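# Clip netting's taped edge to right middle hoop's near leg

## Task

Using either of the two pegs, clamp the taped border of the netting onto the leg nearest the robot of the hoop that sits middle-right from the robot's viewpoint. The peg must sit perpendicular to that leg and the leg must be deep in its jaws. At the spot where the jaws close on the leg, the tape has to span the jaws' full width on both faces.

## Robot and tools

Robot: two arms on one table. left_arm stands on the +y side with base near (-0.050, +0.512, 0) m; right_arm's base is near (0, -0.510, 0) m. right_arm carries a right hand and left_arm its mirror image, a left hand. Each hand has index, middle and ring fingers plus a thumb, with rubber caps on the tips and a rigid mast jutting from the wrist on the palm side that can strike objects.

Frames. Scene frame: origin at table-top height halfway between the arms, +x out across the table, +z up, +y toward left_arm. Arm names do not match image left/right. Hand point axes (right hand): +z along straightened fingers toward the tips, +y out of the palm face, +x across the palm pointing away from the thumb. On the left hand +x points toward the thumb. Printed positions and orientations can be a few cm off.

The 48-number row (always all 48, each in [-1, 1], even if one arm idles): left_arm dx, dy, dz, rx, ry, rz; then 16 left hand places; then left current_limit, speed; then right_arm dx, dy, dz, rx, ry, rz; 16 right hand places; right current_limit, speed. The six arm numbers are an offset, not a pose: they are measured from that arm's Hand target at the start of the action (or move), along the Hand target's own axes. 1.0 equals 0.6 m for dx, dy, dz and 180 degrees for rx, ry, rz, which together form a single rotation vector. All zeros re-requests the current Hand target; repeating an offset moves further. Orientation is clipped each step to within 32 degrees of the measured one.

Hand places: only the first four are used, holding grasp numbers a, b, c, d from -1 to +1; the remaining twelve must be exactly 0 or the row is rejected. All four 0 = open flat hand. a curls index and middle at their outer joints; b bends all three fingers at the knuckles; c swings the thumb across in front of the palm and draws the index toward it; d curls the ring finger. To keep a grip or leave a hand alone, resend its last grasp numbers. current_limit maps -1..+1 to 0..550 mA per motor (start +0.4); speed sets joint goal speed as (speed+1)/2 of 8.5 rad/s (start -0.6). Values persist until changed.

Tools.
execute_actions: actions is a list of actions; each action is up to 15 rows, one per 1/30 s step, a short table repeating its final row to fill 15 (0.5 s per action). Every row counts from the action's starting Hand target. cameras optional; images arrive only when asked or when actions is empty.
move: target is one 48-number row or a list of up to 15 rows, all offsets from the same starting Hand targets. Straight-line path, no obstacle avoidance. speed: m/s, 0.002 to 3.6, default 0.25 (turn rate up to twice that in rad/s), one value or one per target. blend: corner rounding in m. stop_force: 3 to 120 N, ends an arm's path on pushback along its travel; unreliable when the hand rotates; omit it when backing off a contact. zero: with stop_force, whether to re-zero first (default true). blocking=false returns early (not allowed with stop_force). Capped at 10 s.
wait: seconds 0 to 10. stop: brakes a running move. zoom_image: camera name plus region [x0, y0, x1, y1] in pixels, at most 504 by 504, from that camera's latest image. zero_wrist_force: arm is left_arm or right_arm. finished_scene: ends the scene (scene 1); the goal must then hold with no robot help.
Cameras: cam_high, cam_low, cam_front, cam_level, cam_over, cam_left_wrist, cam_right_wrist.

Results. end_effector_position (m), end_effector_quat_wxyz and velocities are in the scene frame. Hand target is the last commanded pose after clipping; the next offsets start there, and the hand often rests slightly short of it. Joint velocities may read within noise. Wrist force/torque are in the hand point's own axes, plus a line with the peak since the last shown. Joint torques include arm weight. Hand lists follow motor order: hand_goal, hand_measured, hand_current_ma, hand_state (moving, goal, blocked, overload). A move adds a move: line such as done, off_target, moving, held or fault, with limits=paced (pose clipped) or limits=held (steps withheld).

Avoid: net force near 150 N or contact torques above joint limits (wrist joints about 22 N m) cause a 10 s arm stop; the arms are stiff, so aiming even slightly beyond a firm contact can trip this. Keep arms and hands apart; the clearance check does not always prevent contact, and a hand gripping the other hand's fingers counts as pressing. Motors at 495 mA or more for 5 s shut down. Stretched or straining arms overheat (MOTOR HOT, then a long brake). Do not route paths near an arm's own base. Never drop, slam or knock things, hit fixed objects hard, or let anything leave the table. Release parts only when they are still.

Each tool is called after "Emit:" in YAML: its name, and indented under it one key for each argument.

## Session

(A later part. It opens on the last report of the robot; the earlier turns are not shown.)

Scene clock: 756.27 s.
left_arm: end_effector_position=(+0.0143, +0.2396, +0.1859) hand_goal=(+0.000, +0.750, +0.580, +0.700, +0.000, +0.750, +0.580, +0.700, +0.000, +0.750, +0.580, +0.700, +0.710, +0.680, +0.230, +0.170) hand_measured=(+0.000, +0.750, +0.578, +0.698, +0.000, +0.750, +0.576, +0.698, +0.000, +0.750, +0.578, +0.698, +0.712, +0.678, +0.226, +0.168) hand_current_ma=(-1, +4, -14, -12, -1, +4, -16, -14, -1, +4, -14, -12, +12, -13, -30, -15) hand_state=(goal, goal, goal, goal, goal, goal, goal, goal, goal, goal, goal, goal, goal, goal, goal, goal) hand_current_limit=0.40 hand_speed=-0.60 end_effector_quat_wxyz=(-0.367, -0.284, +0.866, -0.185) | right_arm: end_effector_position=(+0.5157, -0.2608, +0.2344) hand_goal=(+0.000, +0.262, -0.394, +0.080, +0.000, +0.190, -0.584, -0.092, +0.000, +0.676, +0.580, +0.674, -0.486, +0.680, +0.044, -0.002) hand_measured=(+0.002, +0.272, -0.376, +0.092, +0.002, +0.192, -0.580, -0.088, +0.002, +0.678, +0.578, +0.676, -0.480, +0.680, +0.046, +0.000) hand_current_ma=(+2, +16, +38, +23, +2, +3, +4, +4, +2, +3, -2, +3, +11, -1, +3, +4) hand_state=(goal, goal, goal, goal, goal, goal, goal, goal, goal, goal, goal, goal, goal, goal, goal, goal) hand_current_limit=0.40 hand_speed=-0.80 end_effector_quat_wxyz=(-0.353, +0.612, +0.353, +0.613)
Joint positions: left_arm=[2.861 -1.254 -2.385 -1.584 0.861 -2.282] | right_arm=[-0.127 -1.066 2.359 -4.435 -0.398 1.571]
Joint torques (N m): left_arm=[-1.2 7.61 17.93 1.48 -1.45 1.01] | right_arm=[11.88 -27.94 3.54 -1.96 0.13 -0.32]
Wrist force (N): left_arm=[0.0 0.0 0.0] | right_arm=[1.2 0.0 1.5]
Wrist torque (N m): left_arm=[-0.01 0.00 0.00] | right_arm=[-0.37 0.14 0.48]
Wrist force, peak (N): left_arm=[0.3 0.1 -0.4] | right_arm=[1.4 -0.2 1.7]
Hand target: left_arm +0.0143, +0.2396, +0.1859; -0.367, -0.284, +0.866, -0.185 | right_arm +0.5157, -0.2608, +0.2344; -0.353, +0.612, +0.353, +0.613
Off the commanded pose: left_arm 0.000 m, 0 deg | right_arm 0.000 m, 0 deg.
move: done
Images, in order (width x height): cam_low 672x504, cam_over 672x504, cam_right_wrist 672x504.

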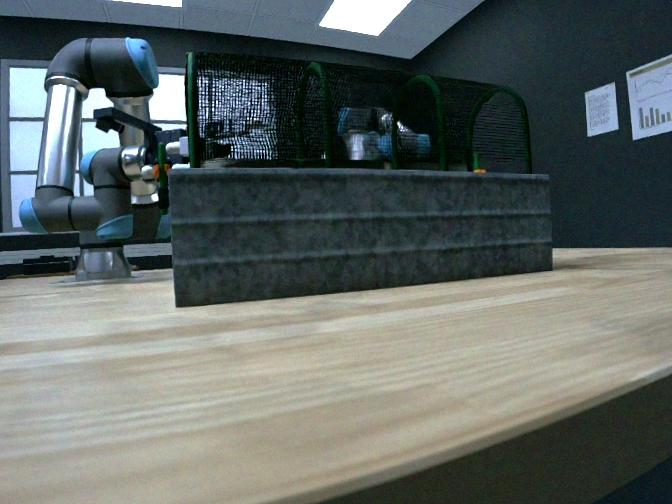

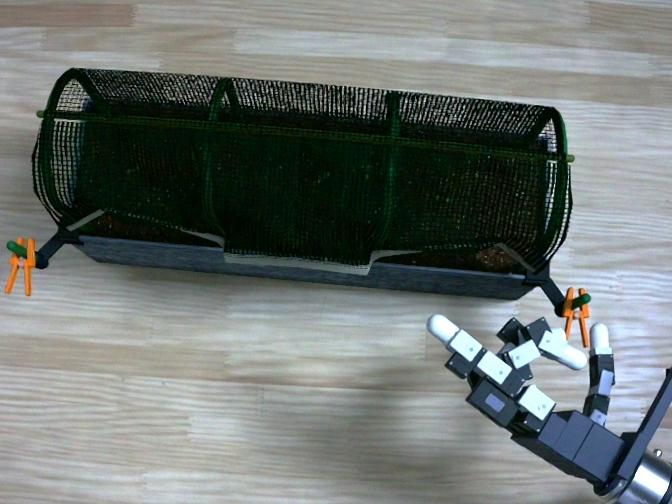

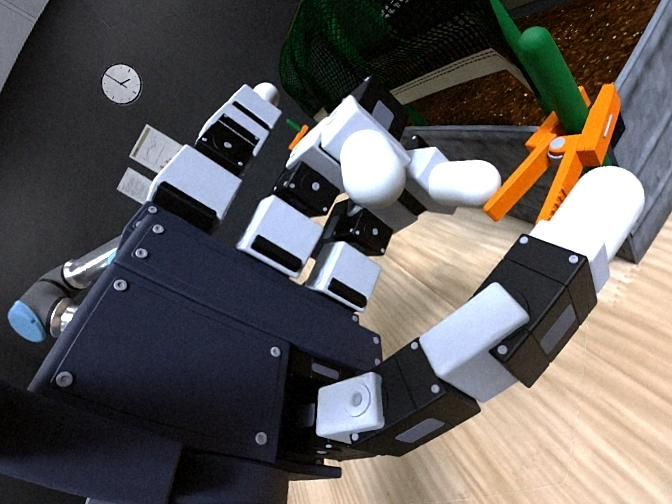

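Emit:
move:
  target: [0,0,0,0,0,0,0,0,0,0,0,0,0,0,0,0,0,0,0,0,0,0,0.4,-0.6,0,-0.0025,0.0043,0,0,0,0.7,0.22,0.745,0,0,0,0,0,0,0,0,0,0,0,0,0,0.4,-0.8]
  speed: 0.05
  cameras: []

Emit:
move:
  target: [0,0,0,0,0,0,0,0,0,0,0,0,0,0,0,0,0,0,0,0,0,0,0.4,-0.6,0,0,0,0,0,0,0.7,0.32,0.745,0,0,0,0,0,0,0,0,0,0,0,0,0,0.4,-0.8]
  cameras: ["cam_over","cam_low","cam_right_wrist"]

Emit:
zoom_image:
  camera: "cam_over"
  region: [480, 230, 672, 400]

Emit:
zoom_image:
  camera: "cam_right_wrist"
  region: [400, 0, 672, 250]

Scene clock: 763.80 s.
left_arm: end_effector_position=(+0.0143, +0.2396, +0.1859) hand_goal=(+0.000, +0.750, +0.580, +0.700, +0.000, +0.750, +0.580, +0.700, +0.000, +0.750, +0.580, +0.700, +0.710, +0.680, +0.230, +0.170) hand_measured=(+0.000, +0.750, +0.578, +0.698, +0.000, +0.750, +0.576, +0.698, +0.000, +0.750, +0.578, +0.698, +0.712, +0.678, +0.226, +0.168) hand_current_ma=(-1, +4, -14, -12, -1, +4, -16, -14, -1, +4, -14, -12, +12, -13, -30, -15) hand_state=(goal, goal, goal, goal, goal, goal, goal, goal, goal, goal, goal, goal, goal, goal, goal, goal) hand_current_limit=0.40 hand_speed=-0.60 end_effector_quat_wxyz=(-0.367, -0.284, +0.866, -0.185) | right_arm: end_effector_position=(+0.5157, -0.2578, +0.2344) hand_goal=(+0.000, +0.262, -0.394, +0.080, +0.000, +0.190, -0.584, -0.092, +0.000, +0.676, +0.580, +0.674, -0.486, +0.680, +0.044, -0.002) hand_measured=(+0.002, +0.264, -0.392, +0.082, +0.002, +0.192, -0.580, -0.088, +0.002, +0.678, +0.578, +0.676, -0.480, +0.680, +0.046, +0.000) hand_current_ma=(+2, +3, +3, +3, +2, +3, +4, +4, +2, +3, -2, +3, +11, -1, +3, +4) hand_state=(goal, goal, goal, goal, goal, goal, goal, goal, goal, goal, goal, goal, goal, goal, goal, goal) hand_current_limit=0.40 hand_speed=-0.80 end_effector_quat_wxyz=(-0.353, +0.612, +0.353, +0.613)
Joint positions: left_arm=[2.861 -1.254 -2.385 -1.584 0.861 -2.282] | right_arm=[-0.117 -1.065 2.356 -4.434 -0.407 1.571]
Joint torques (N m): left_arm=[-1.08 7.91 17.69 1.19 -1.45 1.2] | right_arm=[-2.89 -16.16 -11.71 0.05 0.84 -0.88]
Wrist force (N): left_arm=[-0.2 0.0 -0.4] | right_arm=[1.0 -0.3 0.8]
Wrist torque (N m): left_arm=[0.03 0.02 -0.02] | right_arm=[-0.40 0.12 0.48]
Wrist force, peak (N): left_arm=[0.1 -0.1 -0.5] | right_arm=[1.3 -0.1 1.8]
Hand target: left_arm +0.0143, +0.2396, +0.1859; -0.367, -0.284, +0.866, -0.185 | right_arm +0.5157, -0.2578, +0.2344; -0.353, +0.612, +0.353, +0.613
Off the commanded pose: left_arm 0.000 m, 0 deg | right_arm 0.000 m, 0 deg.
move: done
No camera images: "cameras" was empty.

Scene clock: 764.33 s.
left_arm: end_effector_position=(+0.0143, +0.2396, +0.1859) hand_goal=(+0.000, +0.750, +0.580, +0.700, +0.000, +0.750, +0.580, +0.700, +0.000, +0.750, +0.580, +0.700, +0.710, +0.680, +0.230, +0.170) hand_measured=(+0.000, +0.750, +0.578, +0.698, +0.000, +0.750, +0.576, +0.698, +0.000, +0.750, +0.578, +0.698, +0.712, +0.678, +0.226, +0.168) hand_current_ma=(-1, +4, -14, -12, -1, +4, -16, -14, -1, +4, -14, -12, +12, -13, -30, -15) hand_state=(goal, goal, goal, goal, goal, goal, goal, goal, goal, goal, goal, goal, goal, goal, goal, goal) hand_current_limit=0.40 hand_speed=-0.60 end_effector_quat_wxyz=(-0.367, -0.284, +0.866, -0.185) | right_arm: end_effector_position=(+0.5157, -0.2578, +0.2344) hand_goal=(+0.000, +0.128, -0.364, +0.100, +0.000, +0.016, -0.604, -0.092, +0.000, +0.526, +0.580, +0.694, -0.486, +0.680, +0.044, +0.018) hand_measured=(+0.002, +0.202, -0.354, +0.098, +0.002, +0.018, -0.602, -0.088, +0.002, +0.528, +0.578, +0.692, -0.480, +0.680, +0.058, +0.026) hand_current_ma=(+2, +251, +16, -1, +2, +4, +3, +4, +2, +3, -2, -3, +11, -1, +36, +17) hand_state=(goal, blocked, goal, goal, goal, goal, goal, goal, goal, goal, goal, goal, goal, goal, goal, goal) hand_current_limit=0.40 hand_speed=-0.80 end_effector_quat_wxyz=(-0.353, +0.612, +0.353, +0.613)
Joint positions: left_arm=[2.861 -1.254 -2.385 -1.584 0.861 -2.282] | right_arm=[-0.117 -1.065 2.356 -4.434 -0.407 1.571]
Joint torques (N m): left_arm=[0.26 7.66 16.63 1.29 -1.63 1.09] | right_arm=[-7.49 -16.25 -7.85 -1.08 1.01 -1.97]
Wrist force (N): left_arm=[-0.1 0.3 -0.1] | right_arm=[0.8 0.1 2.3]
Wrist torque (N m): left_arm=[0.04 0.01 -0.02] | right_arm=[-0.34 0.17 0.49]
Wrist force, peak (N): left_arm=[-0.2 0.0 -0.3] | right_arm=[1.4 0.1 2.5]
Hand target: left_arm +0.0143, +0.2396, +0.1859; -0.367, -0.284, +0.866, -0.185 | right_arm +0.5157, -0.2578, +0.2344; -0.353, +0.612, +0.353, +0.613
Off the commanded pose: left_arm 0.000 m, 0 deg | right_arm 0.000 m, 0 deg.
move: done
Images, in order (width x height): cam_low 672x504, cam_over 672x504, cam_right_wrist 672x504.

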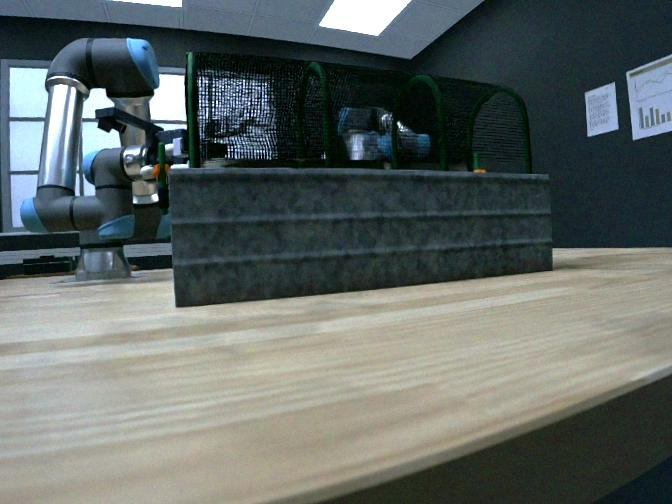

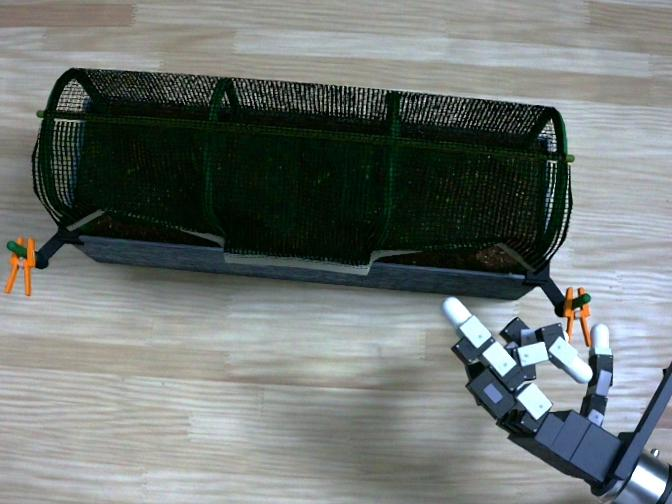

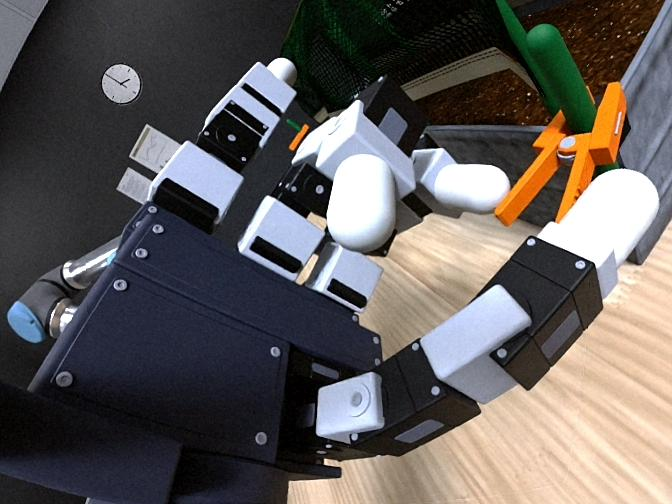

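Scaled by 2.625 from the camera's 672x504 image, which has a finer 960x720 frame.

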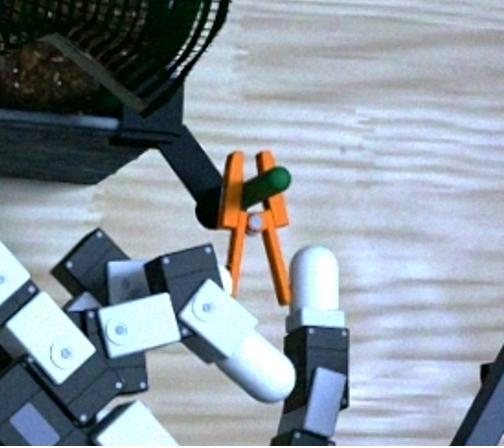

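Scaled by 1.853 from the camera's 672x504 image, which has a finer 960x720 frame.

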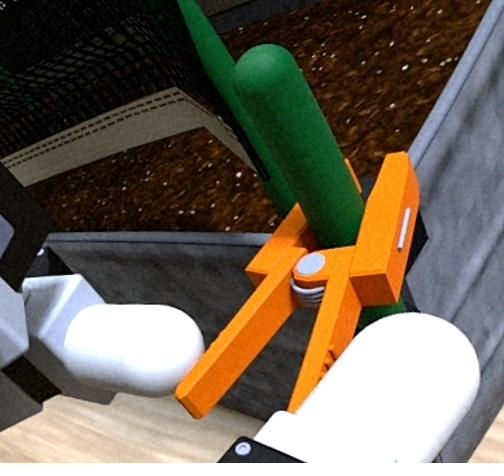

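Emit:
move:
  target: [0,0,0,0,0,0,0,0,0,0,0,0,0,0,0,0,0,0,0,0,0,0,0.4,-0.6,0,-0.0025,0.0043,0,0,0,0.7,0.42,0.745,0,0,0,0,0,0,0,0,0,0,0,0,0,0.7,-0.8]
  speed: 0.05
  cameras: ["cam_over","cam_low","cam_right_wrist"]

Emit:
zoom_image:
  camera: "cam_over"
  region: [480, 230, 672, 400]

Emit:
zoom_image:
  camera: "cam_right_wrist"
  region: [400, 0, 672, 250]

Emit:
zoom_image:
  camera: "cam_low"
  region: [120, 110, 220, 210]

Scene clock: 773.57 s.
left_arm: end_effector_position=(+0.0143, +0.2396, +0.1859) hand_goal=(+0.000, +0.750, +0.580, +0.700, +0.000, +0.750, +0.580, +0.700, +0.000, +0.750, +0.580, +0.700, +0.710, +0.680, +0.230, +0.170) hand_measured=(+0.000, +0.750, +0.578, +0.698, +0.000, +0.750, +0.576, +0.698, +0.000, +0.750, +0.578, +0.698, +0.712, +0.678, +0.226, +0.168) hand_current_ma=(-1, +4, -14, -12, -1, +4, -16, -14, -1, +4, -14, -12, +12, -13, -30, -15) hand_state=(goal, goal, goal, goal, goal, goal, goal, goal, goal, goal, goal, goal, goal, goal, goal, goal) hand_current_limit=0.40 hand_speed=-0.60 end_effector_quat_wxyz=(-0.367, -0.284, +0.866, -0.185) | right_arm: end_effector_position=(+0.5157, -0.2548, +0.2344) hand_goal=(+0.000, -0.008, -0.334, +0.120, +0.000, -0.160, -0.624, -0.092, +0.000, +0.376, +0.580, +0.714, -0.486, +0.680, +0.044, +0.038) hand_measured=(+0.002, +0.124, -0.312, +0.124, +0.002, -0.158, -0.622, -0.088, +0.002, +0.378, +0.578, +0.712, -0.480, +0.680, +0.084, +0.058) hand_current_ma=(+2, +468, +46, +6, +2, +4, +4, +4, +2, +3, -2, -3, +8, -1, +146, +65) hand_state=(goal, blocked, blocked, goal, goal, goal, goal, goal, goal, goal, goal, goal, goal, goal, blocked, blocked) hand_current_limit=0.70 hand_speed=-0.80 end_effector_quat_wxyz=(-0.353, +0.612, +0.353, +0.613)
Joint positions: left_arm=[2.861 -1.254 -2.385 -1.584 0.861 -2.282] | right_arm=[-0.108 -1.064 2.354 -4.432 -0.417 1.571]
Joint torques (N m): left_arm=[-1.71 8.7 19.21 1.44 -1.45 1.06] | right_arm=[-0.3 -17.02 -12.16 -0.16 1.06 -1.53]
Wrist force (N): left_arm=[-0.2 0.1 -0.4] | right_arm=[1.1 0.5 1.1]
Wrist torque (N m): left_arm=[0.04 0.02 -0.02] | right_arm=[-0.36 0.15 0.50]
Wrist force, peak (N): left_arm=[-0.5 0.2 -0.3] | right_arm=[1.3 0.0 2.6]
Hand target: left_arm +0.0143, +0.2396, +0.1859; -0.367, -0.284, +0.866, -0.185 | right_arm +0.5157, -0.2549, +0.2344; -0.353, +0.612, +0.353, +0.613
Off the commanded pose: left_arm 0.000 m, 0 deg | right_arm 0.000 m, 0 deg.
move: done
Images, in order (width x height): cam_low 672x504, cam_over 672x504, cam_right_wrist 672x504.

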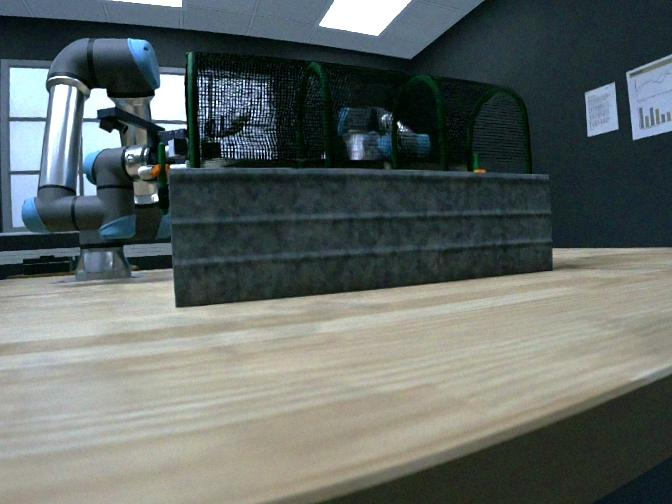

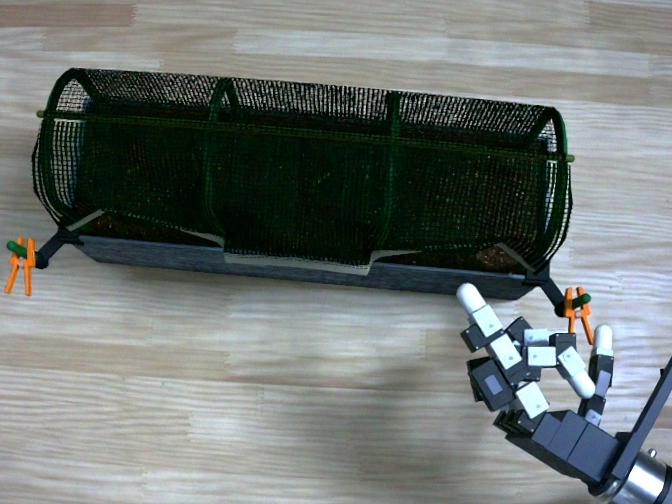

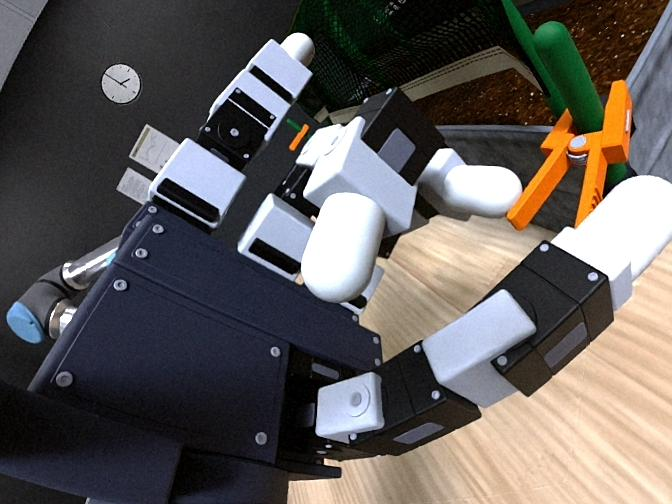

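Scaled by 2.625 from the camera's 672x504 image, which has a finer 960x720 frame.

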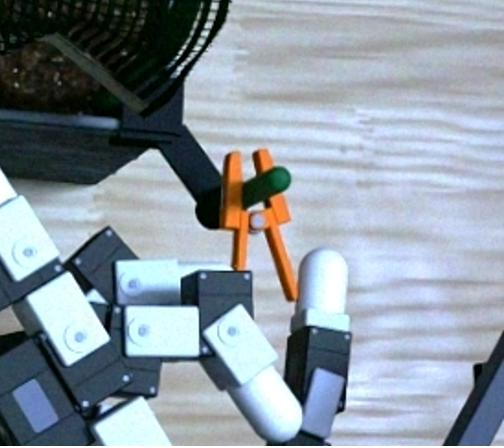

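Scaled by 1.853 from the camera's 672x504 image, which has a finer 960x720 frame.

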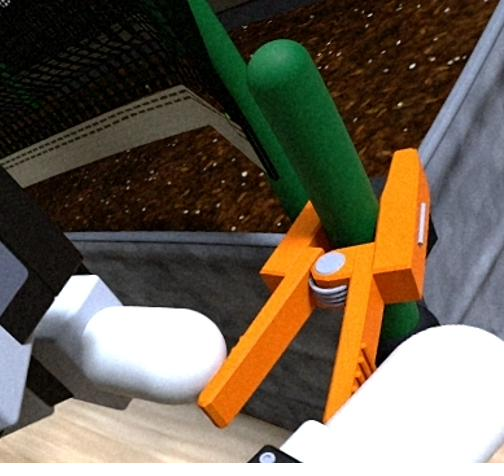

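Scaled by 5.040 from the camera's 672x504 image, which has a finer 960x720 frame.

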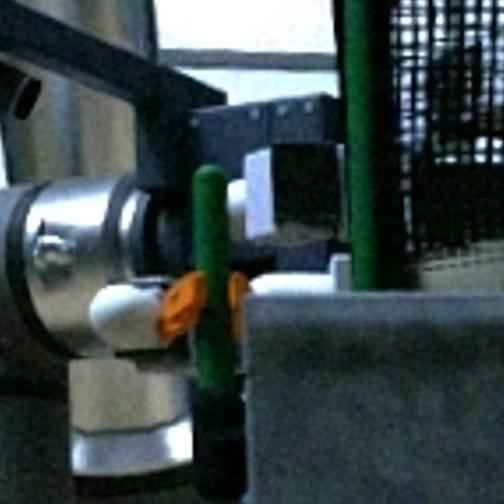

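Emit:
move:
  target: [0,0,0,0,0,0,0,0,0,0,0,0,0,0,0,0,0,0,0,0,0,0,0.4,-0.6,0,0,0,0,0,0,0.7,0.22,0.745,0,0,0,0,0,0,0,0,0,0,0,0,0,0.7,-0.8]
  cameras: []

Emit:
move:
  target: [0,0,0,0,0,0,0,0,0,0,0,0,0,0,0,0,0,0,0,0,0,0,0.4,-0.6,0,-0.012,0.0008,0,0,0,0.7,0.22,0.745,0,0,0,0,0,0,0,0,0,0,0,0,0,0.78,-0.8]
  speed: 0.05
  cameras: ["cam_over"]

Emit:
zoom_image:
  camera: "cam_over"
  region: [480, 230, 672, 400]

Emit:
move:
  target: [0,0,0,0,0,0,0,0,0,0,0,0,0,0,0,0,0,0,0,0,0,0,0.4,-0.6,0,0,0,0,0,0,0.7,0.45,0.745,0,0,0,0,0,0,0,0,0,0,0,0,0,0.78,-0.8]
  cameras: ["cam_over","cam_low","cam_right_wrist"]

Emit:
zoom_image:
  camera: "cam_over"
  region: [480, 230, 672, 400]

Emit:
zoom_image:
  camera: "cam_right_wrist"
  region: [400, 0, 672, 250]

Emit:
zoom_image:
  camera: "cam_low"
  region: [120, 110, 220, 210]

Scene clock: 811.17 s.
left_arm: end_effector_position=(+0.0143, +0.2396, +0.1859) hand_goal=(+0.000, +0.750, +0.580, +0.700, +0.000, +0.750, +0.580, +0.700, +0.000, +0.750, +0.580, +0.700, +0.710, +0.680, +0.230, +0.170) hand_measured=(+0.000, +0.750, +0.578, +0.698, +0.000, +0.750, +0.576, +0.698, +0.000, +0.750, +0.578, +0.698, +0.712, +0.678, +0.226, +0.168) hand_current_ma=(-1, +4, -14, -12, -1, +4, -16, -14, -1, +4, -14, -12, +12, -13, -30, -15) hand_state=(goal, goal, goal, goal, goal, goal, goal, goal, goal, goal, goal, goal, goal, goal, goal, goal) hand_current_limit=0.40 hand_speed=-0.60 end_effector_quat_wxyz=(-0.367, -0.284, +0.866, -0.185) | right_arm: end_effector_position=(+0.5157, -0.2549, +0.2344) hand_goal=(+0.000, +0.262, -0.394, +0.080, +0.000, +0.190, -0.584, -0.092, +0.000, +0.676, +0.580, +0.674, -0.486, +0.680, +0.044, -0.002) hand_measured=(+0.002, +0.260, -0.392, +0.082, +0.002, +0.188, -0.586, -0.088, +0.002, +0.672, +0.578, +0.676, -0.478, +0.680, +0.060, +0.006) hand_current_ma=(+2, -3, +3, +3, +2, -4, -3, +4, +2, -4, -2, +3, +14, +0, +43, +21) hand_state=(goal, goal, goal, goal, goal, goal, goal, goal, goal, goal, goal, goal, goal, goal, goal, goal) hand_current_limit=0.70 hand_speed=-0.80 end_effector_quat_wxyz=(-0.353, +0.612, +0.353, +0.613)
Joint positions: left_arm=[2.861 -1.254 -2.385 -1.584 0.861 -2.282] | right_arm=[-0.108 -1.064 2.354 -4.432 -0.417 1.571]
Joint torques (N m): left_arm=[0.37 8.98 18.07 1.33 -1.61 1.13] | right_arm=[-8.46 -35.4 1.76 -1.54 1.07 -1.76]
Wrist force (N): left_arm=[-0.3 0.1 -0.2] | right_arm=[1.2 -0.4 0.1]
Wrist torque (N m): left_arm=[0.03 0.04 -0.03] | right_arm=[-0.43 0.10 0.49]
Wrist force, peak (N): left_arm=[0.0 0.0 -0.7] | right_arm=[1.3 1.3 1.2]
Hand target: left_arm +0.0143, +0.2396, +0.1859; -0.367, -0.284, +0.866, -0.185 | right_arm +0.5157, -0.2549, +0.2344; -0.353, +0.612, +0.353, +0.613
Off the commanded pose: left_arm 0.000 m, 0 deg | right_arm 0.000 m, 0 deg.
move: done
No camera images: "cameras" was empty.

Scene clock: 811.87 s.
left_arm: end_effector_position=(+0.0143, +0.2396, +0.1859) hand_goal=(+0.000, +0.750, +0.580, +0.700, +0.000, +0.750, +0.580, +0.700, +0.000, +0.750, +0.580, +0.700, +0.710, +0.680, +0.230, +0.170) hand_measured=(+0.000, +0.750, +0.578, +0.698, +0.000, +0.750, +0.576, +0.698, +0.000, +0.750, +0.578, +0.698, +0.712, +0.678, +0.226, +0.168) hand_current_ma=(-1, +4, -14, -12, -1, +4, -16, -14, -1, +4, -14, -12, +12, -13, -30, -15) hand_state=(goal, goal, goal, goal, goal, goal, goal, goal, goal, goal, goal, goal, goal, goal, goal, goal) hand_current_limit=0.40 hand_speed=-0.60 end_effector_quat_wxyz=(-0.367, -0.284, +0.866, -0.185) | right_arm: end_effector_position=(+0.5096, -0.2508, +0.2344) hand_goal=(+0.000, +0.262, -0.394, +0.080, +0.000, +0.190, -0.584, -0.092, +0.000, +0.676, +0.580, +0.674, -0.486, +0.680, +0.044, -0.002) hand_measured=(+0.002, +0.262, -0.392, +0.082, +0.002, +0.188, -0.586, -0.088, +0.002, +0.674, +0.578, +0.676, -0.478, +0.680, +0.054, +0.006) hand_current_ma=(+2, +0, +3, +3, +2, -4, -3, +4, +2, -4, -2, +3, +14, +0, +26, +18) hand_state=(goal, goal, goal, goal, goal, goal, goal, goal, goal, goal, goal, goal, goal, goal, goal, goal) hand_current_limit=0.78 hand_speed=-0.80 end_effector_quat_wxyz=(-0.353, +0.612, +0.353, +0.613)
Joint positions: left_arm=[2.861 -1.254 -2.385 -1.584 0.861 -2.282] | right_arm=[-0.097 -1.069 2.367 -4.441 -0.428 1.571]
Joint torques (N m): left_arm=[-0.57 9.12 19.47 1.16 -1.54 1.1] | right_arm=[-3.87 -32.14 -10.81 -1.03 0.96 -1.63]
Wrist force (N): left_arm=[-0.2 0.0 -0.3] | right_arm=[0.9 0.1 0.5]
Wrist torque (N m): left_arm=[0.02 0.02 -0.01] | right_arm=[-0.38 0.12 0.49]
Wrist force, peak (N): left_arm=[0.1 -0.2 -0.5] | right_arm=[1.2 0.5 0.7]
Hand target: left_arm +0.0143, +0.2396, +0.1859; -0.367, -0.284, +0.866, -0.185 | right_arm +0.5097, -0.2508, +0.2344; -0.353, +0.612, +0.353, +0.613
Off the commanded pose: left_arm 0.000 m, 0 deg | right_arm 0.000 m, 0 deg.
move: done
Images, in order (width x height): cam_over 672x504.

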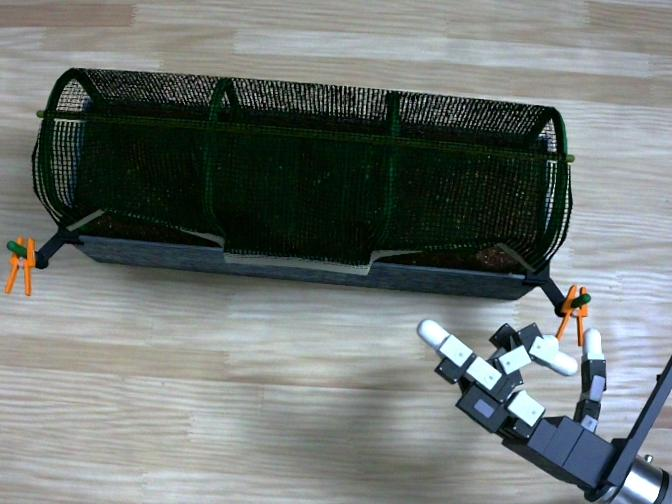

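Scaled by 2.625 from the camera's 672x504 image, which has a finer 960x720 frame.

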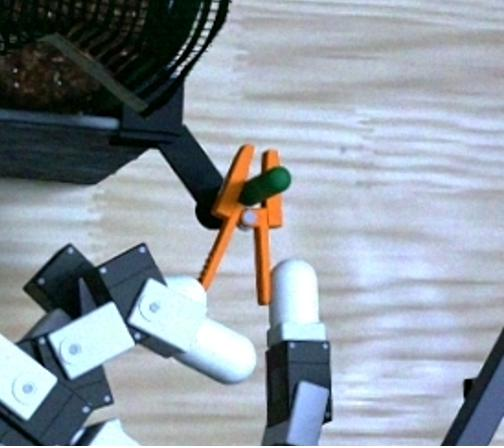

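Scene clock: 812.73 s.
left_arm: end_effector_position=(+0.0143, +0.2396, +0.1859) hand_goal=(+0.000, +0.750, +0.580, +0.700, +0.000, +0.750, +0.580, +0.700, +0.000, +0.750, +0.580, +0.700, +0.710, +0.680, +0.230, +0.170) hand_measured=(+0.000, +0.750, +0.578, +0.698, +0.000, +0.750, +0.576, +0.698, +0.000, +0.750, +0.578, +0.698, +0.712, +0.678, +0.226, +0.168) hand_current_ma=(-1, +4, -14, -12, -1, +4, -16, -14, -1, +4, -14, -12, +12, -13, -30, -15) hand_state=(goal, goal, goal, goal, goal, goal, goal, goal, goal, goal, goal, goal, goal, goal, goal, goal) hand_current_limit=0.40 hand_speed=-0.60 end_effector_quat_wxyz=(-0.367, -0.284, +0.866, -0.185) | right_arm: end_effector_position=(+0.5097, -0.2508, +0.2344) hand_goal=(+0.000, -0.048, -0.324, +0.126, +0.000, -0.212, -0.630, -0.092, +0.000, +0.332, +0.580, +0.720, -0.486, +0.680, +0.044, +0.044) hand_measured=(+0.000, -0.046, -0.322, +0.124, +0.002, -0.210, -0.628, -0.088, +0.002, +0.334, +0.578, +0.718, -0.472, +0.682, +0.066, +0.058) hand_current_ma=(+0, +3, +2, -3, +2, +4, +3, +4, +2, +3, -2, -3, +26, +2, +68, +36) hand_state=(goal, goal, goal, goal, goal, goal, goal, goal, goal, goal, goal, goal, goal, goal, blocked, goal) hand_current_limit=0.78 hand_speed=-0.80 end_effector_quat_wxyz=(-0.353, +0.612, +0.353, +0.613)
Joint positions: left_arm=[2.861 -1.254 -2.385 -1.584 0.861 -2.282] | right_arm=[-0.097 -1.069 2.367 -4.441 -0.428 1.571]
Joint torques (N m): left_arm=[0.76 8.99 17.09 1.2 -1.53 1.36] | right_arm=[-7.85 -16.05 -15.05 -0.18 1.03 -1.22]
Wrist force (N): left_arm=[0.0 0.1 0.1] | right_arm=[1.5 -0.2 -0.2]
Wrist torque (N m): left_arm=[0.00 0.00 0.00] | right_arm=[-0.41 0.11 0.57]
Wrist force, peak (N): left_arm=[-0.2 0.0 -0.4] | right_arm=[1.5 -2.2 1.3]
Hand target: left_arm +0.0143, +0.2396, +0.1859; -0.367, -0.284, +0.866, -0.185 | right_arm +0.5097, -0.2508, +0.2344; -0.353, +0.612, +0.353, +0.613
Off the commanded pose: left_arm 0.000 m, 0 deg | right_arm 0.000 m, 0 deg.
move: done
Images, in order (width x height): cam_low 672x504, cam_over 672x504, cam_right_wrist 672x504.

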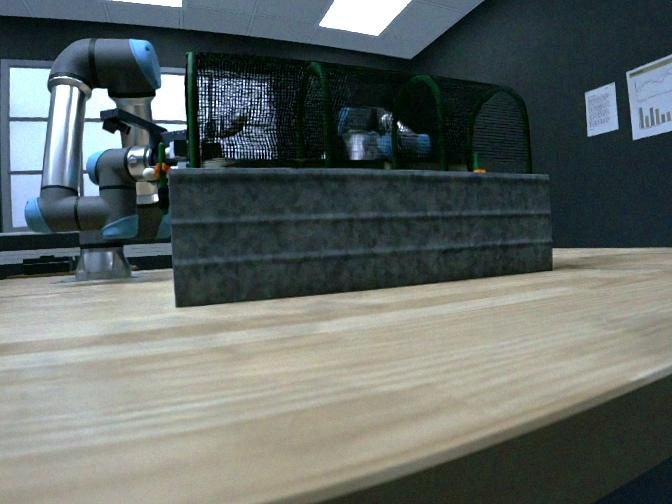

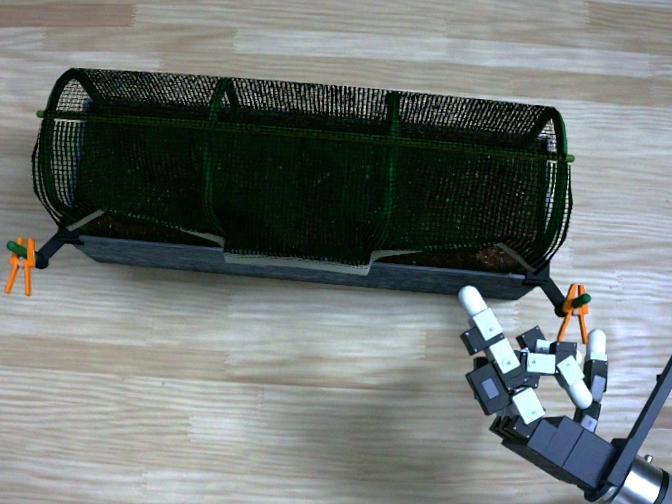

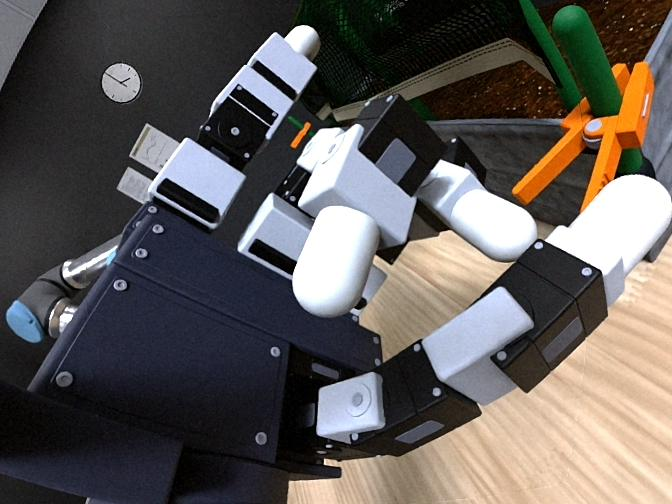

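Scaled by 2.625 from the camera's 672x504 image, which has a finer 960x720 frame.

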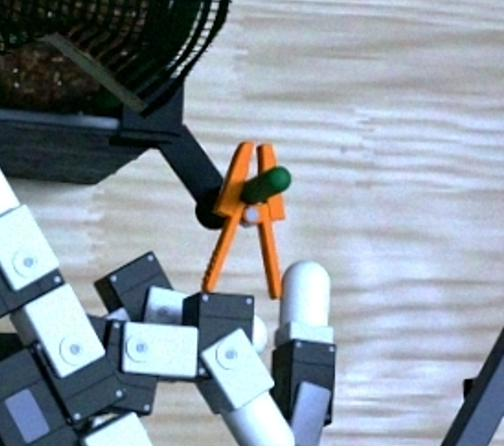

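Scaled by 1.853 from the camera's 672x504 image, which has a finer 960x720 frame.

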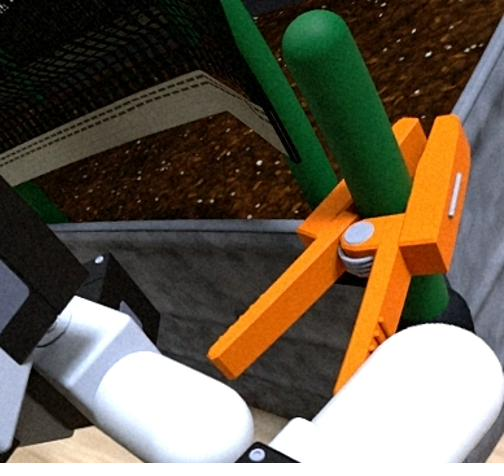

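Scaled by 5.040 from the camera's 672x504 image, which has a finer 960x720 frame.

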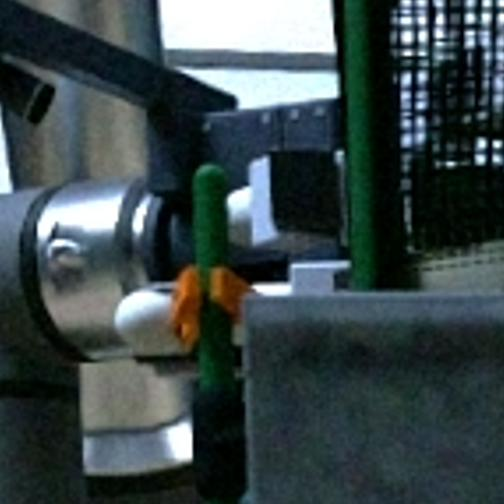

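Emit:
move:
  target: [0,0,0,0,0,0,0,0,0,0,0,0,0,0,0,0,0,0,0,0,0,0,0.4,-0.6,0,0,0,0,0,0,0.7,0.18,0.745,0,0,0,0,0,0,0,0,0,0,0,0,0,0.78,-0.8]
  cameras: []

Emit:
move:
  target: [0,0,0,0,0,0,0,0,0,0,0,0,0,0,0,0,0,0,0,0,0,0,0.4,-0.6,0,0.0058,0.0033,0,0,0,0.7,0.18,0.745,0,0,0,0,0,0,0,0,0,0,0,0,0,0.78,-0.8]
  speed: 0.05
  cameras: []

Emit:
move:
  target: [0,0,0,0,0,0,0,0,0,0,0,0,0,0,0,0,0,0,0,0,0,0,0.4,-0.6,0,0,0,0,0,0,0.68,0.27,0.745,0,0,0,0,0,0,0,0,0,0,0,0,0,0.78,-0.8]
  cameras: ["cam_over","cam_right_wrist"]

Emit:
zoom_image:
  camera: "cam_over"
  region: [520, 260, 632, 350]

Emit:
move:
  target: [0,0,0,0,0,0,0,0,0,0,0,0,0,0,0,0,0,0,0,0,0,0,0.4,-0.6,0,0,0,0,0,0,0.63,0.42,0.745,0,0,0,0,0,0,0,0,0,0,0,0,0,0.78,-0.8]
  cameras: ["cam_over","cam_low","cam_right_wrist"]

Emit:
zoom_image:
  camera: "cam_over"
  region: [520, 260, 632, 350]

Emit:
zoom_image:
  camera: "cam_right_wrist"
  region: [472, 0, 672, 200]

Emit:
zoom_image:
  camera: "cam_low"
  region: [120, 110, 220, 210]

Scene clock: 943.90 s.
left_arm: end_effector_position=(+0.0143, +0.2396, +0.1859) hand_goal=(+0.000, +0.750, +0.580, +0.700, +0.000, +0.750, +0.580, +0.700, +0.000, +0.750, +0.580, +0.700, +0.710, +0.680, +0.230, +0.170) hand_measured=(+0.000, +0.750, +0.578, +0.698, +0.000, +0.750, +0.576, +0.698, +0.000, +0.750, +0.578, +0.698, +0.712, +0.678, +0.226, +0.168) hand_current_ma=(-1, +4, -14, -12, -1, +4, -16, -14, -1, +4, -14, -12, +12, -13, -30, -15) hand_state=(goal, goal, goal, goal, goal, goal, goal, goal, goal, goal, goal, goal, goal, goal, goal, goal) hand_current_limit=0.40 hand_speed=-0.60 end_effector_quat_wxyz=(-0.367, -0.284, +0.866, -0.185) | right_arm: end_effector_position=(+0.5097, -0.2508, +0.2344) hand_goal=(+0.000, +0.316, -0.406, +0.072, +0.000, +0.260, -0.576, -0.092, +0.000, +0.736, +0.580, +0.666, -0.486, +0.680, +0.044, -0.010) hand_measured=(+0.000, +0.314, -0.404, +0.074, +0.002, +0.258, -0.578, -0.088, +0.002, +0.732, +0.578, +0.668, -0.476, +0.682, +0.066, +0.012) hand_current_ma=(+0, -3, +3, +3, +2, -4, -3, +4, +2, -4, -2, +3, +17, +2, +68, +69) hand_state=(goal, goal, goal, goal, goal, goal, goal, goal, goal, goal, goal, goal, goal, goal, blocked, blocked) hand_current_limit=0.78 hand_speed=-0.80 end_effector_quat_wxyz=(-0.353, +0.612, +0.353, +0.613)
Joint positions: left_arm=[2.861 -1.254 -2.385 -1.584 0.861 -2.282] | right_arm=[-0.097 -1.069 2.367 -4.441 -0.428 1.571]
Joint torques (N m): left_arm=[-0.94 9.51 17.08 1.6 -1.56 1.23] | right_arm=[-7.74 -14.76 -13.45 -0.37 0.99 1.12]
Wrist force (N): left_arm=[0.1 0.2 -0.2] | right_arm=[1.4 -0.3 -1.1]
Wrist torque (N m): left_arm=[0.03 -0.01 0.00] | right_arm=[-0.45 0.06 0.50]
Wrist force, peak (N): left_arm=[-0.1 0.0 -0.5] | right_arm=[1.6 -0.4 -1.0]
Hand target: left_arm +0.0143, +0.2396, +0.1859; -0.367, -0.284, +0.866, -0.185 | right_arm +0.5097, -0.2508, +0.2344; -0.353, +0.612, +0.353, +0.613
Off the commanded pose: left_arm 0.000 m, 0 deg | right_arm 0.000 m, 0 deg.
move: done
No camera images: "cameras" was empty.

Scene clock: 944.60 s.
left_arm: end_effector_position=(+0.0143, +0.2396, +0.1859) hand_goal=(+0.000, +0.750, +0.580, +0.700, +0.000, +0.750, +0.580, +0.700, +0.000, +0.750, +0.580, +0.700, +0.710, +0.680, +0.230, +0.170) hand_measured=(+0.000, +0.750, +0.578, +0.698, +0.000, +0.750, +0.576, +0.698, +0.000, +0.750, +0.578, +0.698, +0.712, +0.678, +0.226, +0.168) hand_current_ma=(-1, +4, -14, -12, -1, +4, -16, -14, -1, +4, -14, -12, +12, -13, -30, -15) hand_state=(goal, goal, goal, goal, goal, goal, goal, goal, goal, goal, goal, goal, goal, goal, goal, goal) hand_current_limit=0.40 hand_speed=-0.60 end_effector_quat_wxyz=(-0.367, -0.284, +0.866, -0.185) | right_arm: end_effector_position=(+0.5138, -0.2509, +0.2344) hand_goal=(+0.000, +0.316, -0.406, +0.072, +0.000, +0.260, -0.576, -0.092, +0.000, +0.736, +0.580, +0.666, -0.486, +0.680, +0.044, -0.010) hand_measured=(+0.000, +0.314, -0.404, +0.074, +0.002, +0.258, -0.578, -0.088, +0.002, +0.732, +0.578, +0.668, -0.476, +0.682, +0.066, +0.010) hand_current_ma=(+0, -3, +3, +3, +2, -4, -3, +4, +2, -4, -2, +3, +17, +2, +68, +63) hand_state=(goal, goal, goal, goal, goal, goal, goal, goal, goal, goal, goal, goal, goal, goal, blocked, blocked) hand_current_limit=0.78 hand_speed=-0.80 end_effector_quat_wxyz=(-0.353, +0.612, +0.353, +0.613)
Joint positions: left_arm=[2.861 -1.254 -2.385 -1.584 0.861 -2.282] | right_arm=[-0.096 -1.065 2.356 -4.433 -0.429 1.571]
Joint torques (N m): left_arm=[-1.37 8.05 18.31 1.34 -1.47 1.55] | right_arm=[13.56 -21.39 0.07 -1.26 -0.34 0.69]
Wrist force (N): left_arm=[0.2 -0.3 -0.1] | right_arm=[1.1 -0.3 -1.5]
Wrist torque (N m): left_arm=[-0.04 -0.03 0.02] | right_arm=[-0.45 0.04 0.51]
Wrist force, peak (N): left_arm=[-0.1 0.1 -0.5] | right_arm=[1.6 -0.4 -1.3]
Hand target: left_arm +0.0143, +0.2396, +0.1859; -0.367, -0.284, +0.866, -0.185 | right_arm +0.5137, -0.2509, +0.2344; -0.353, +0.612, +0.353, +0.613
Off the commanded pose: left_arm 0.000 m, 0 deg | right_arm 0.000 m, 0 deg.
move: done
No camera images: "cameras" was empty.

Scene clock: 945.10 s.
left_arm: end_effector_position=(+0.0143, +0.2396, +0.1859) hand_goal=(+0.000, +0.750, +0.580, +0.700, +0.000, +0.750, +0.580, +0.700, +0.000, +0.750, +0.580, +0.700, +0.710, +0.680, +0.230, +0.170) hand_measured=(+0.000, +0.750, +0.578, +0.698, +0.000, +0.750, +0.576, +0.698, +0.000, +0.750, +0.578, +0.698, +0.712, +0.678, +0.226, +0.168) hand_current_ma=(-1, +4, -14, -12, -1, +4, -16, -14, -1, +4, -14, -12, +12, -13, -30, -15) hand_state=(goal, goal, goal, goal, goal, goal, goal, goal, goal, goal, goal, goal, goal, goal, goal, goal) hand_current_limit=0.40 hand_speed=-0.60 end_effector_quat_wxyz=(-0.367, -0.284, +0.866, -0.185) | right_arm: end_effector_position=(+0.5137, -0.2509, +0.2343) hand_goal=(+0.000, +0.192, -0.360, +0.108, +0.000, +0.108, -0.562, -0.062, +0.000, +0.600, +0.580, +0.686, -0.488, +0.680, +0.044, +0.010) hand_measured=(+0.000, +0.240, -0.356, +0.106, +0.002, +0.110, -0.564, -0.066, +0.002, +0.602, +0.578, +0.684, -0.476, +0.682, +0.066, +0.018) hand_current_ma=(+0, +140, +6, -2, +2, +4, -3, -4, +2, +3, -2, -3, +22, +2, +68, +19) hand_state=(goal, blocked, goal, goal, goal, goal, goal, goal, goal, goal, goal, goal, goal, goal, blocked, goal) hand_current_limit=0.78 hand_speed=-0.80 end_effector_quat_wxyz=(-0.353, +0.612, +0.353, +0.613)
Joint positions: left_arm=[2.861 -1.254 -2.385 -1.584 0.861 -2.282] | right_arm=[-0.096 -1.065 2.356 -4.434 -0.429 1.571]
Joint torques (N m): left_arm=[-1.26 10.04 18.95 1.31 -1.52 1.54] | right_arm=[12.02 -31.14 3.67 -2 0.34 0.19]
Wrist force (N): left_arm=[-0.1 -0.1 -0.1] | right_arm=[1.0 -1.3 0.4]
Wrist torque (N m): left_arm=[-0.01 0.00 0.00] | right_arm=[-0.46 0.13 0.51]
Wrist force, peak (N): left_arm=[0.0 0.4 0.0] | right_arm=[1.4 -1.2 0.7]
Hand target: left_arm +0.0143, +0.2396, +0.1859; -0.367, -0.284, +0.866, -0.185 | right_arm +0.5137, -0.2509, +0.2344; -0.353, +0.612, +0.353, +0.613
Off the commanded pose: left_arm 0.000 m, 0 deg | right_arm 0.000 m, 0 deg.
move: done
Images, in order (width x height): cam_over 672x504, cam_right_wrist 672x504.

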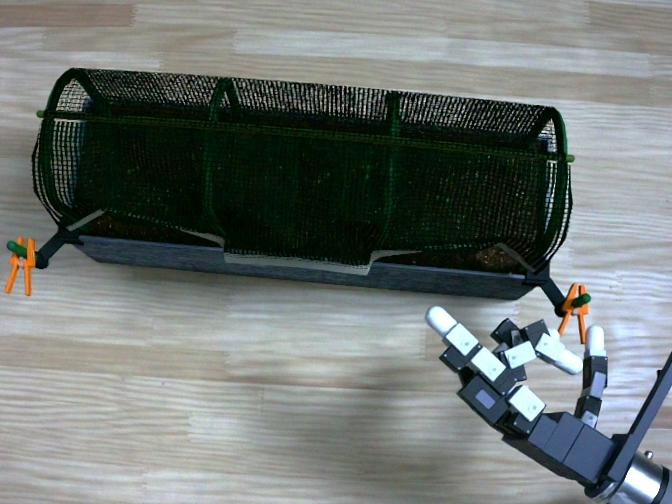

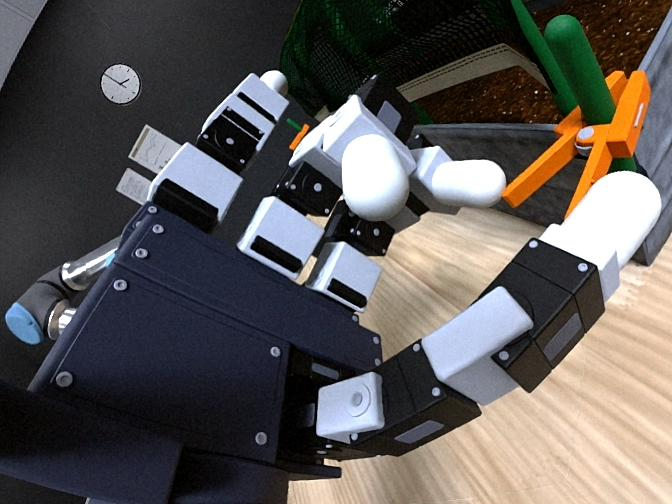

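Scaled by 4.500 from the camera's 672x504 image, which has a finer 960x720 frame.

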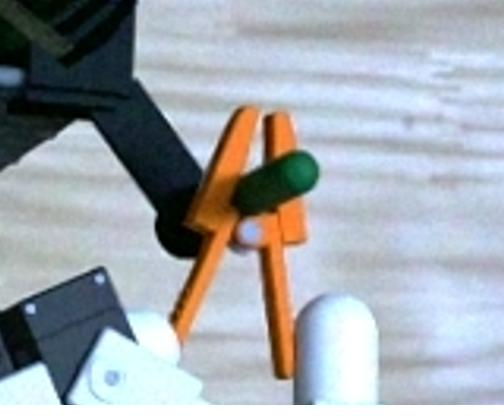

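Scene clock: 945.73 s.
left_arm: end_effector_position=(+0.0143, +0.2396, +0.1859) hand_goal=(+0.000, +0.750, +0.580, +0.700, +0.000, +0.750, +0.580, +0.700, +0.000, +0.750, +0.580, +0.700, +0.710, +0.680, +0.230, +0.170) hand_measured=(+0.000, +0.750, +0.578, +0.698, +0.000, +0.750, +0.576, +0.698, +0.000, +0.750, +0.578, +0.698, +0.712, +0.678, +0.226, +0.168) hand_current_ma=(-1, +4, -14, -12, -1, +4, -16, -14, -1, +4, -14, -12, +12, -13, -30, -15) hand_state=(goal, goal, goal, goal, goal, goal, goal, goal, goal, goal, goal, goal, goal, goal, goal, goal) hand_current_limit=0.40 hand_speed=-0.60 end_effector_quat_wxyz=(-0.367, -0.284, +0.866, -0.185) | right_arm: end_effector_position=(+0.5137, -0.2509, +0.2344) hand_goal=(+0.000, -0.014, -0.270, +0.186, +0.000, -0.142, -0.512, +0.010, +0.000, +0.370, +0.580, +0.722, -0.494, +0.680, +0.044, +0.048) hand_measured=(-0.004, +0.150, -0.254, +0.184, +0.002, -0.140, -0.514, +0.006, +0.002, +0.372, +0.578, +0.720, -0.476, +0.682, +0.062, +0.058) hand_current_ma=(-5, +489, +31, -2, +2, +4, -3, -4, +2, +3, -2, -3, +37, +2, +55, +22) hand_state=(goal, blocked, goal, goal, goal, goal, goal, goal, goal, goal, goal, goal, goal, goal, goal, goal) hand_current_limit=0.78 hand_speed=-0.80 end_effector_quat_wxyz=(-0.353, +0.612, +0.353, +0.613)
Joint positions: left_arm=[2.861 -1.254 -2.385 -1.584 0.861 -2.282] | right_arm=[-0.096 -1.065 2.356 -4.434 -0.429 1.571]
Joint torques (N m): left_arm=[0.33 8.27 17.76 1.36 -1.65 1.39] | right_arm=[8.93 -38.47 2.19 -2.03 0.52 -0.21]
Wrist force (N): left_arm=[0.1 -0.3 -0.1] | right_arm=[2.8 -2.1 3.2]
Wrist torque (N m): left_arm=[-0.04 -0.02 0.02] | right_arm=[-0.41 0.15 0.57]
Wrist force, peak (N): left_arm=[-0.1 0.0 -0.5] | right_arm=[2.6 -2.3 3.2]
Hand target: left_arm +0.0143, +0.2396, +0.1859; -0.367, -0.284, +0.866, -0.185 | right_arm +0.5137, -0.2509, +0.2344; -0.353, +0.612, +0.353, +0.613
Off the commanded pose: left_arm 0.000 m, 0 deg | right_arm 0.000 m, 0 deg.
move: done
Images, in order (width x height): cam_low 672x504, cam_over 672x504, cam_right_wrist 672x504.

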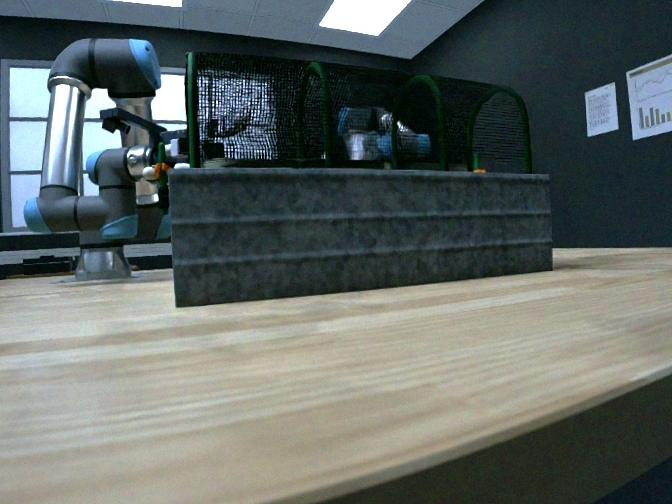

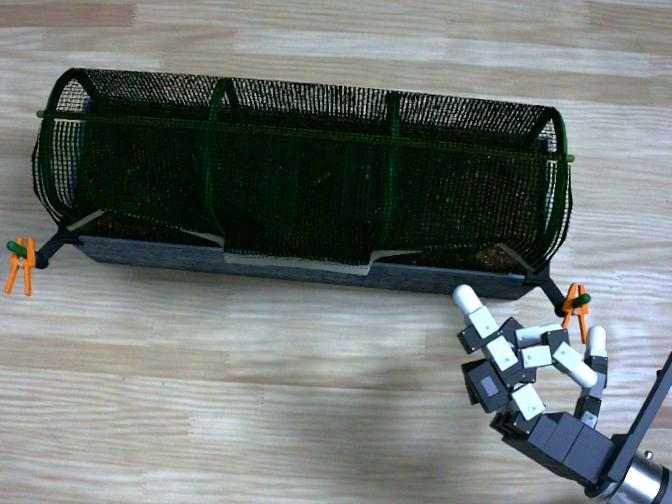

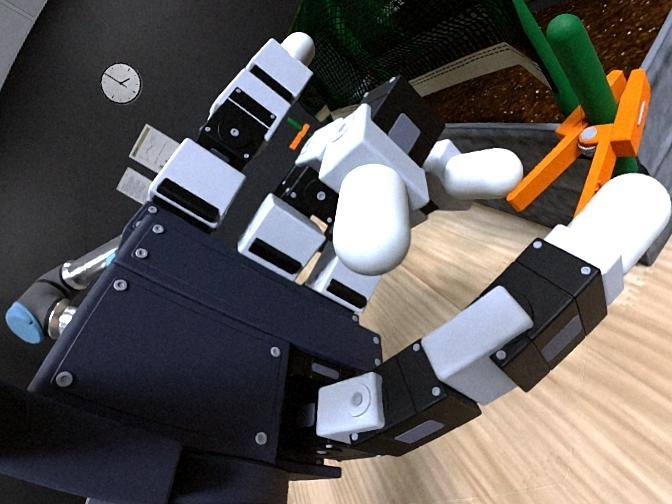

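Scaled by 4.500 from the camera's 672x504 image, which has a finer 960x720 frame.

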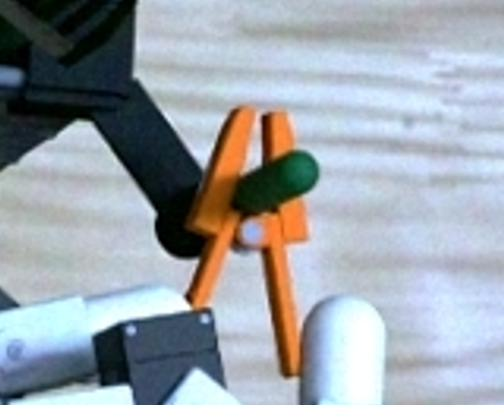

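Scaled by 2.520 from the camera's 672x504 image, which has a finer 960x720 frame.

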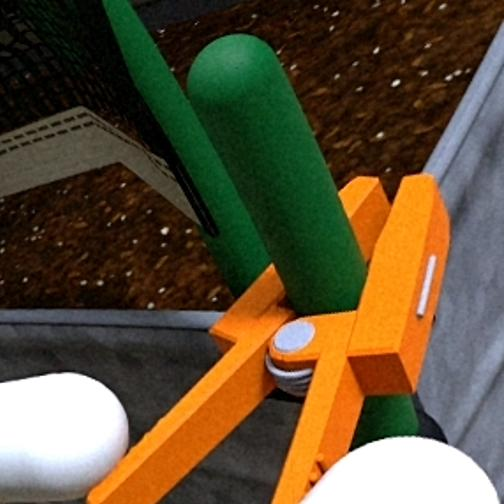

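Scaled by 5.040 from the camera's 672x504 image, which has a finer 960x720 frame.

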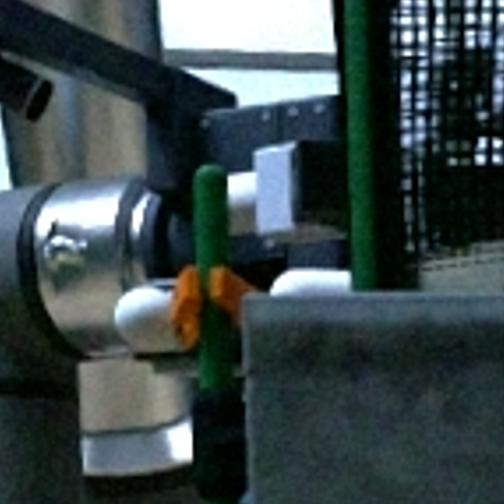

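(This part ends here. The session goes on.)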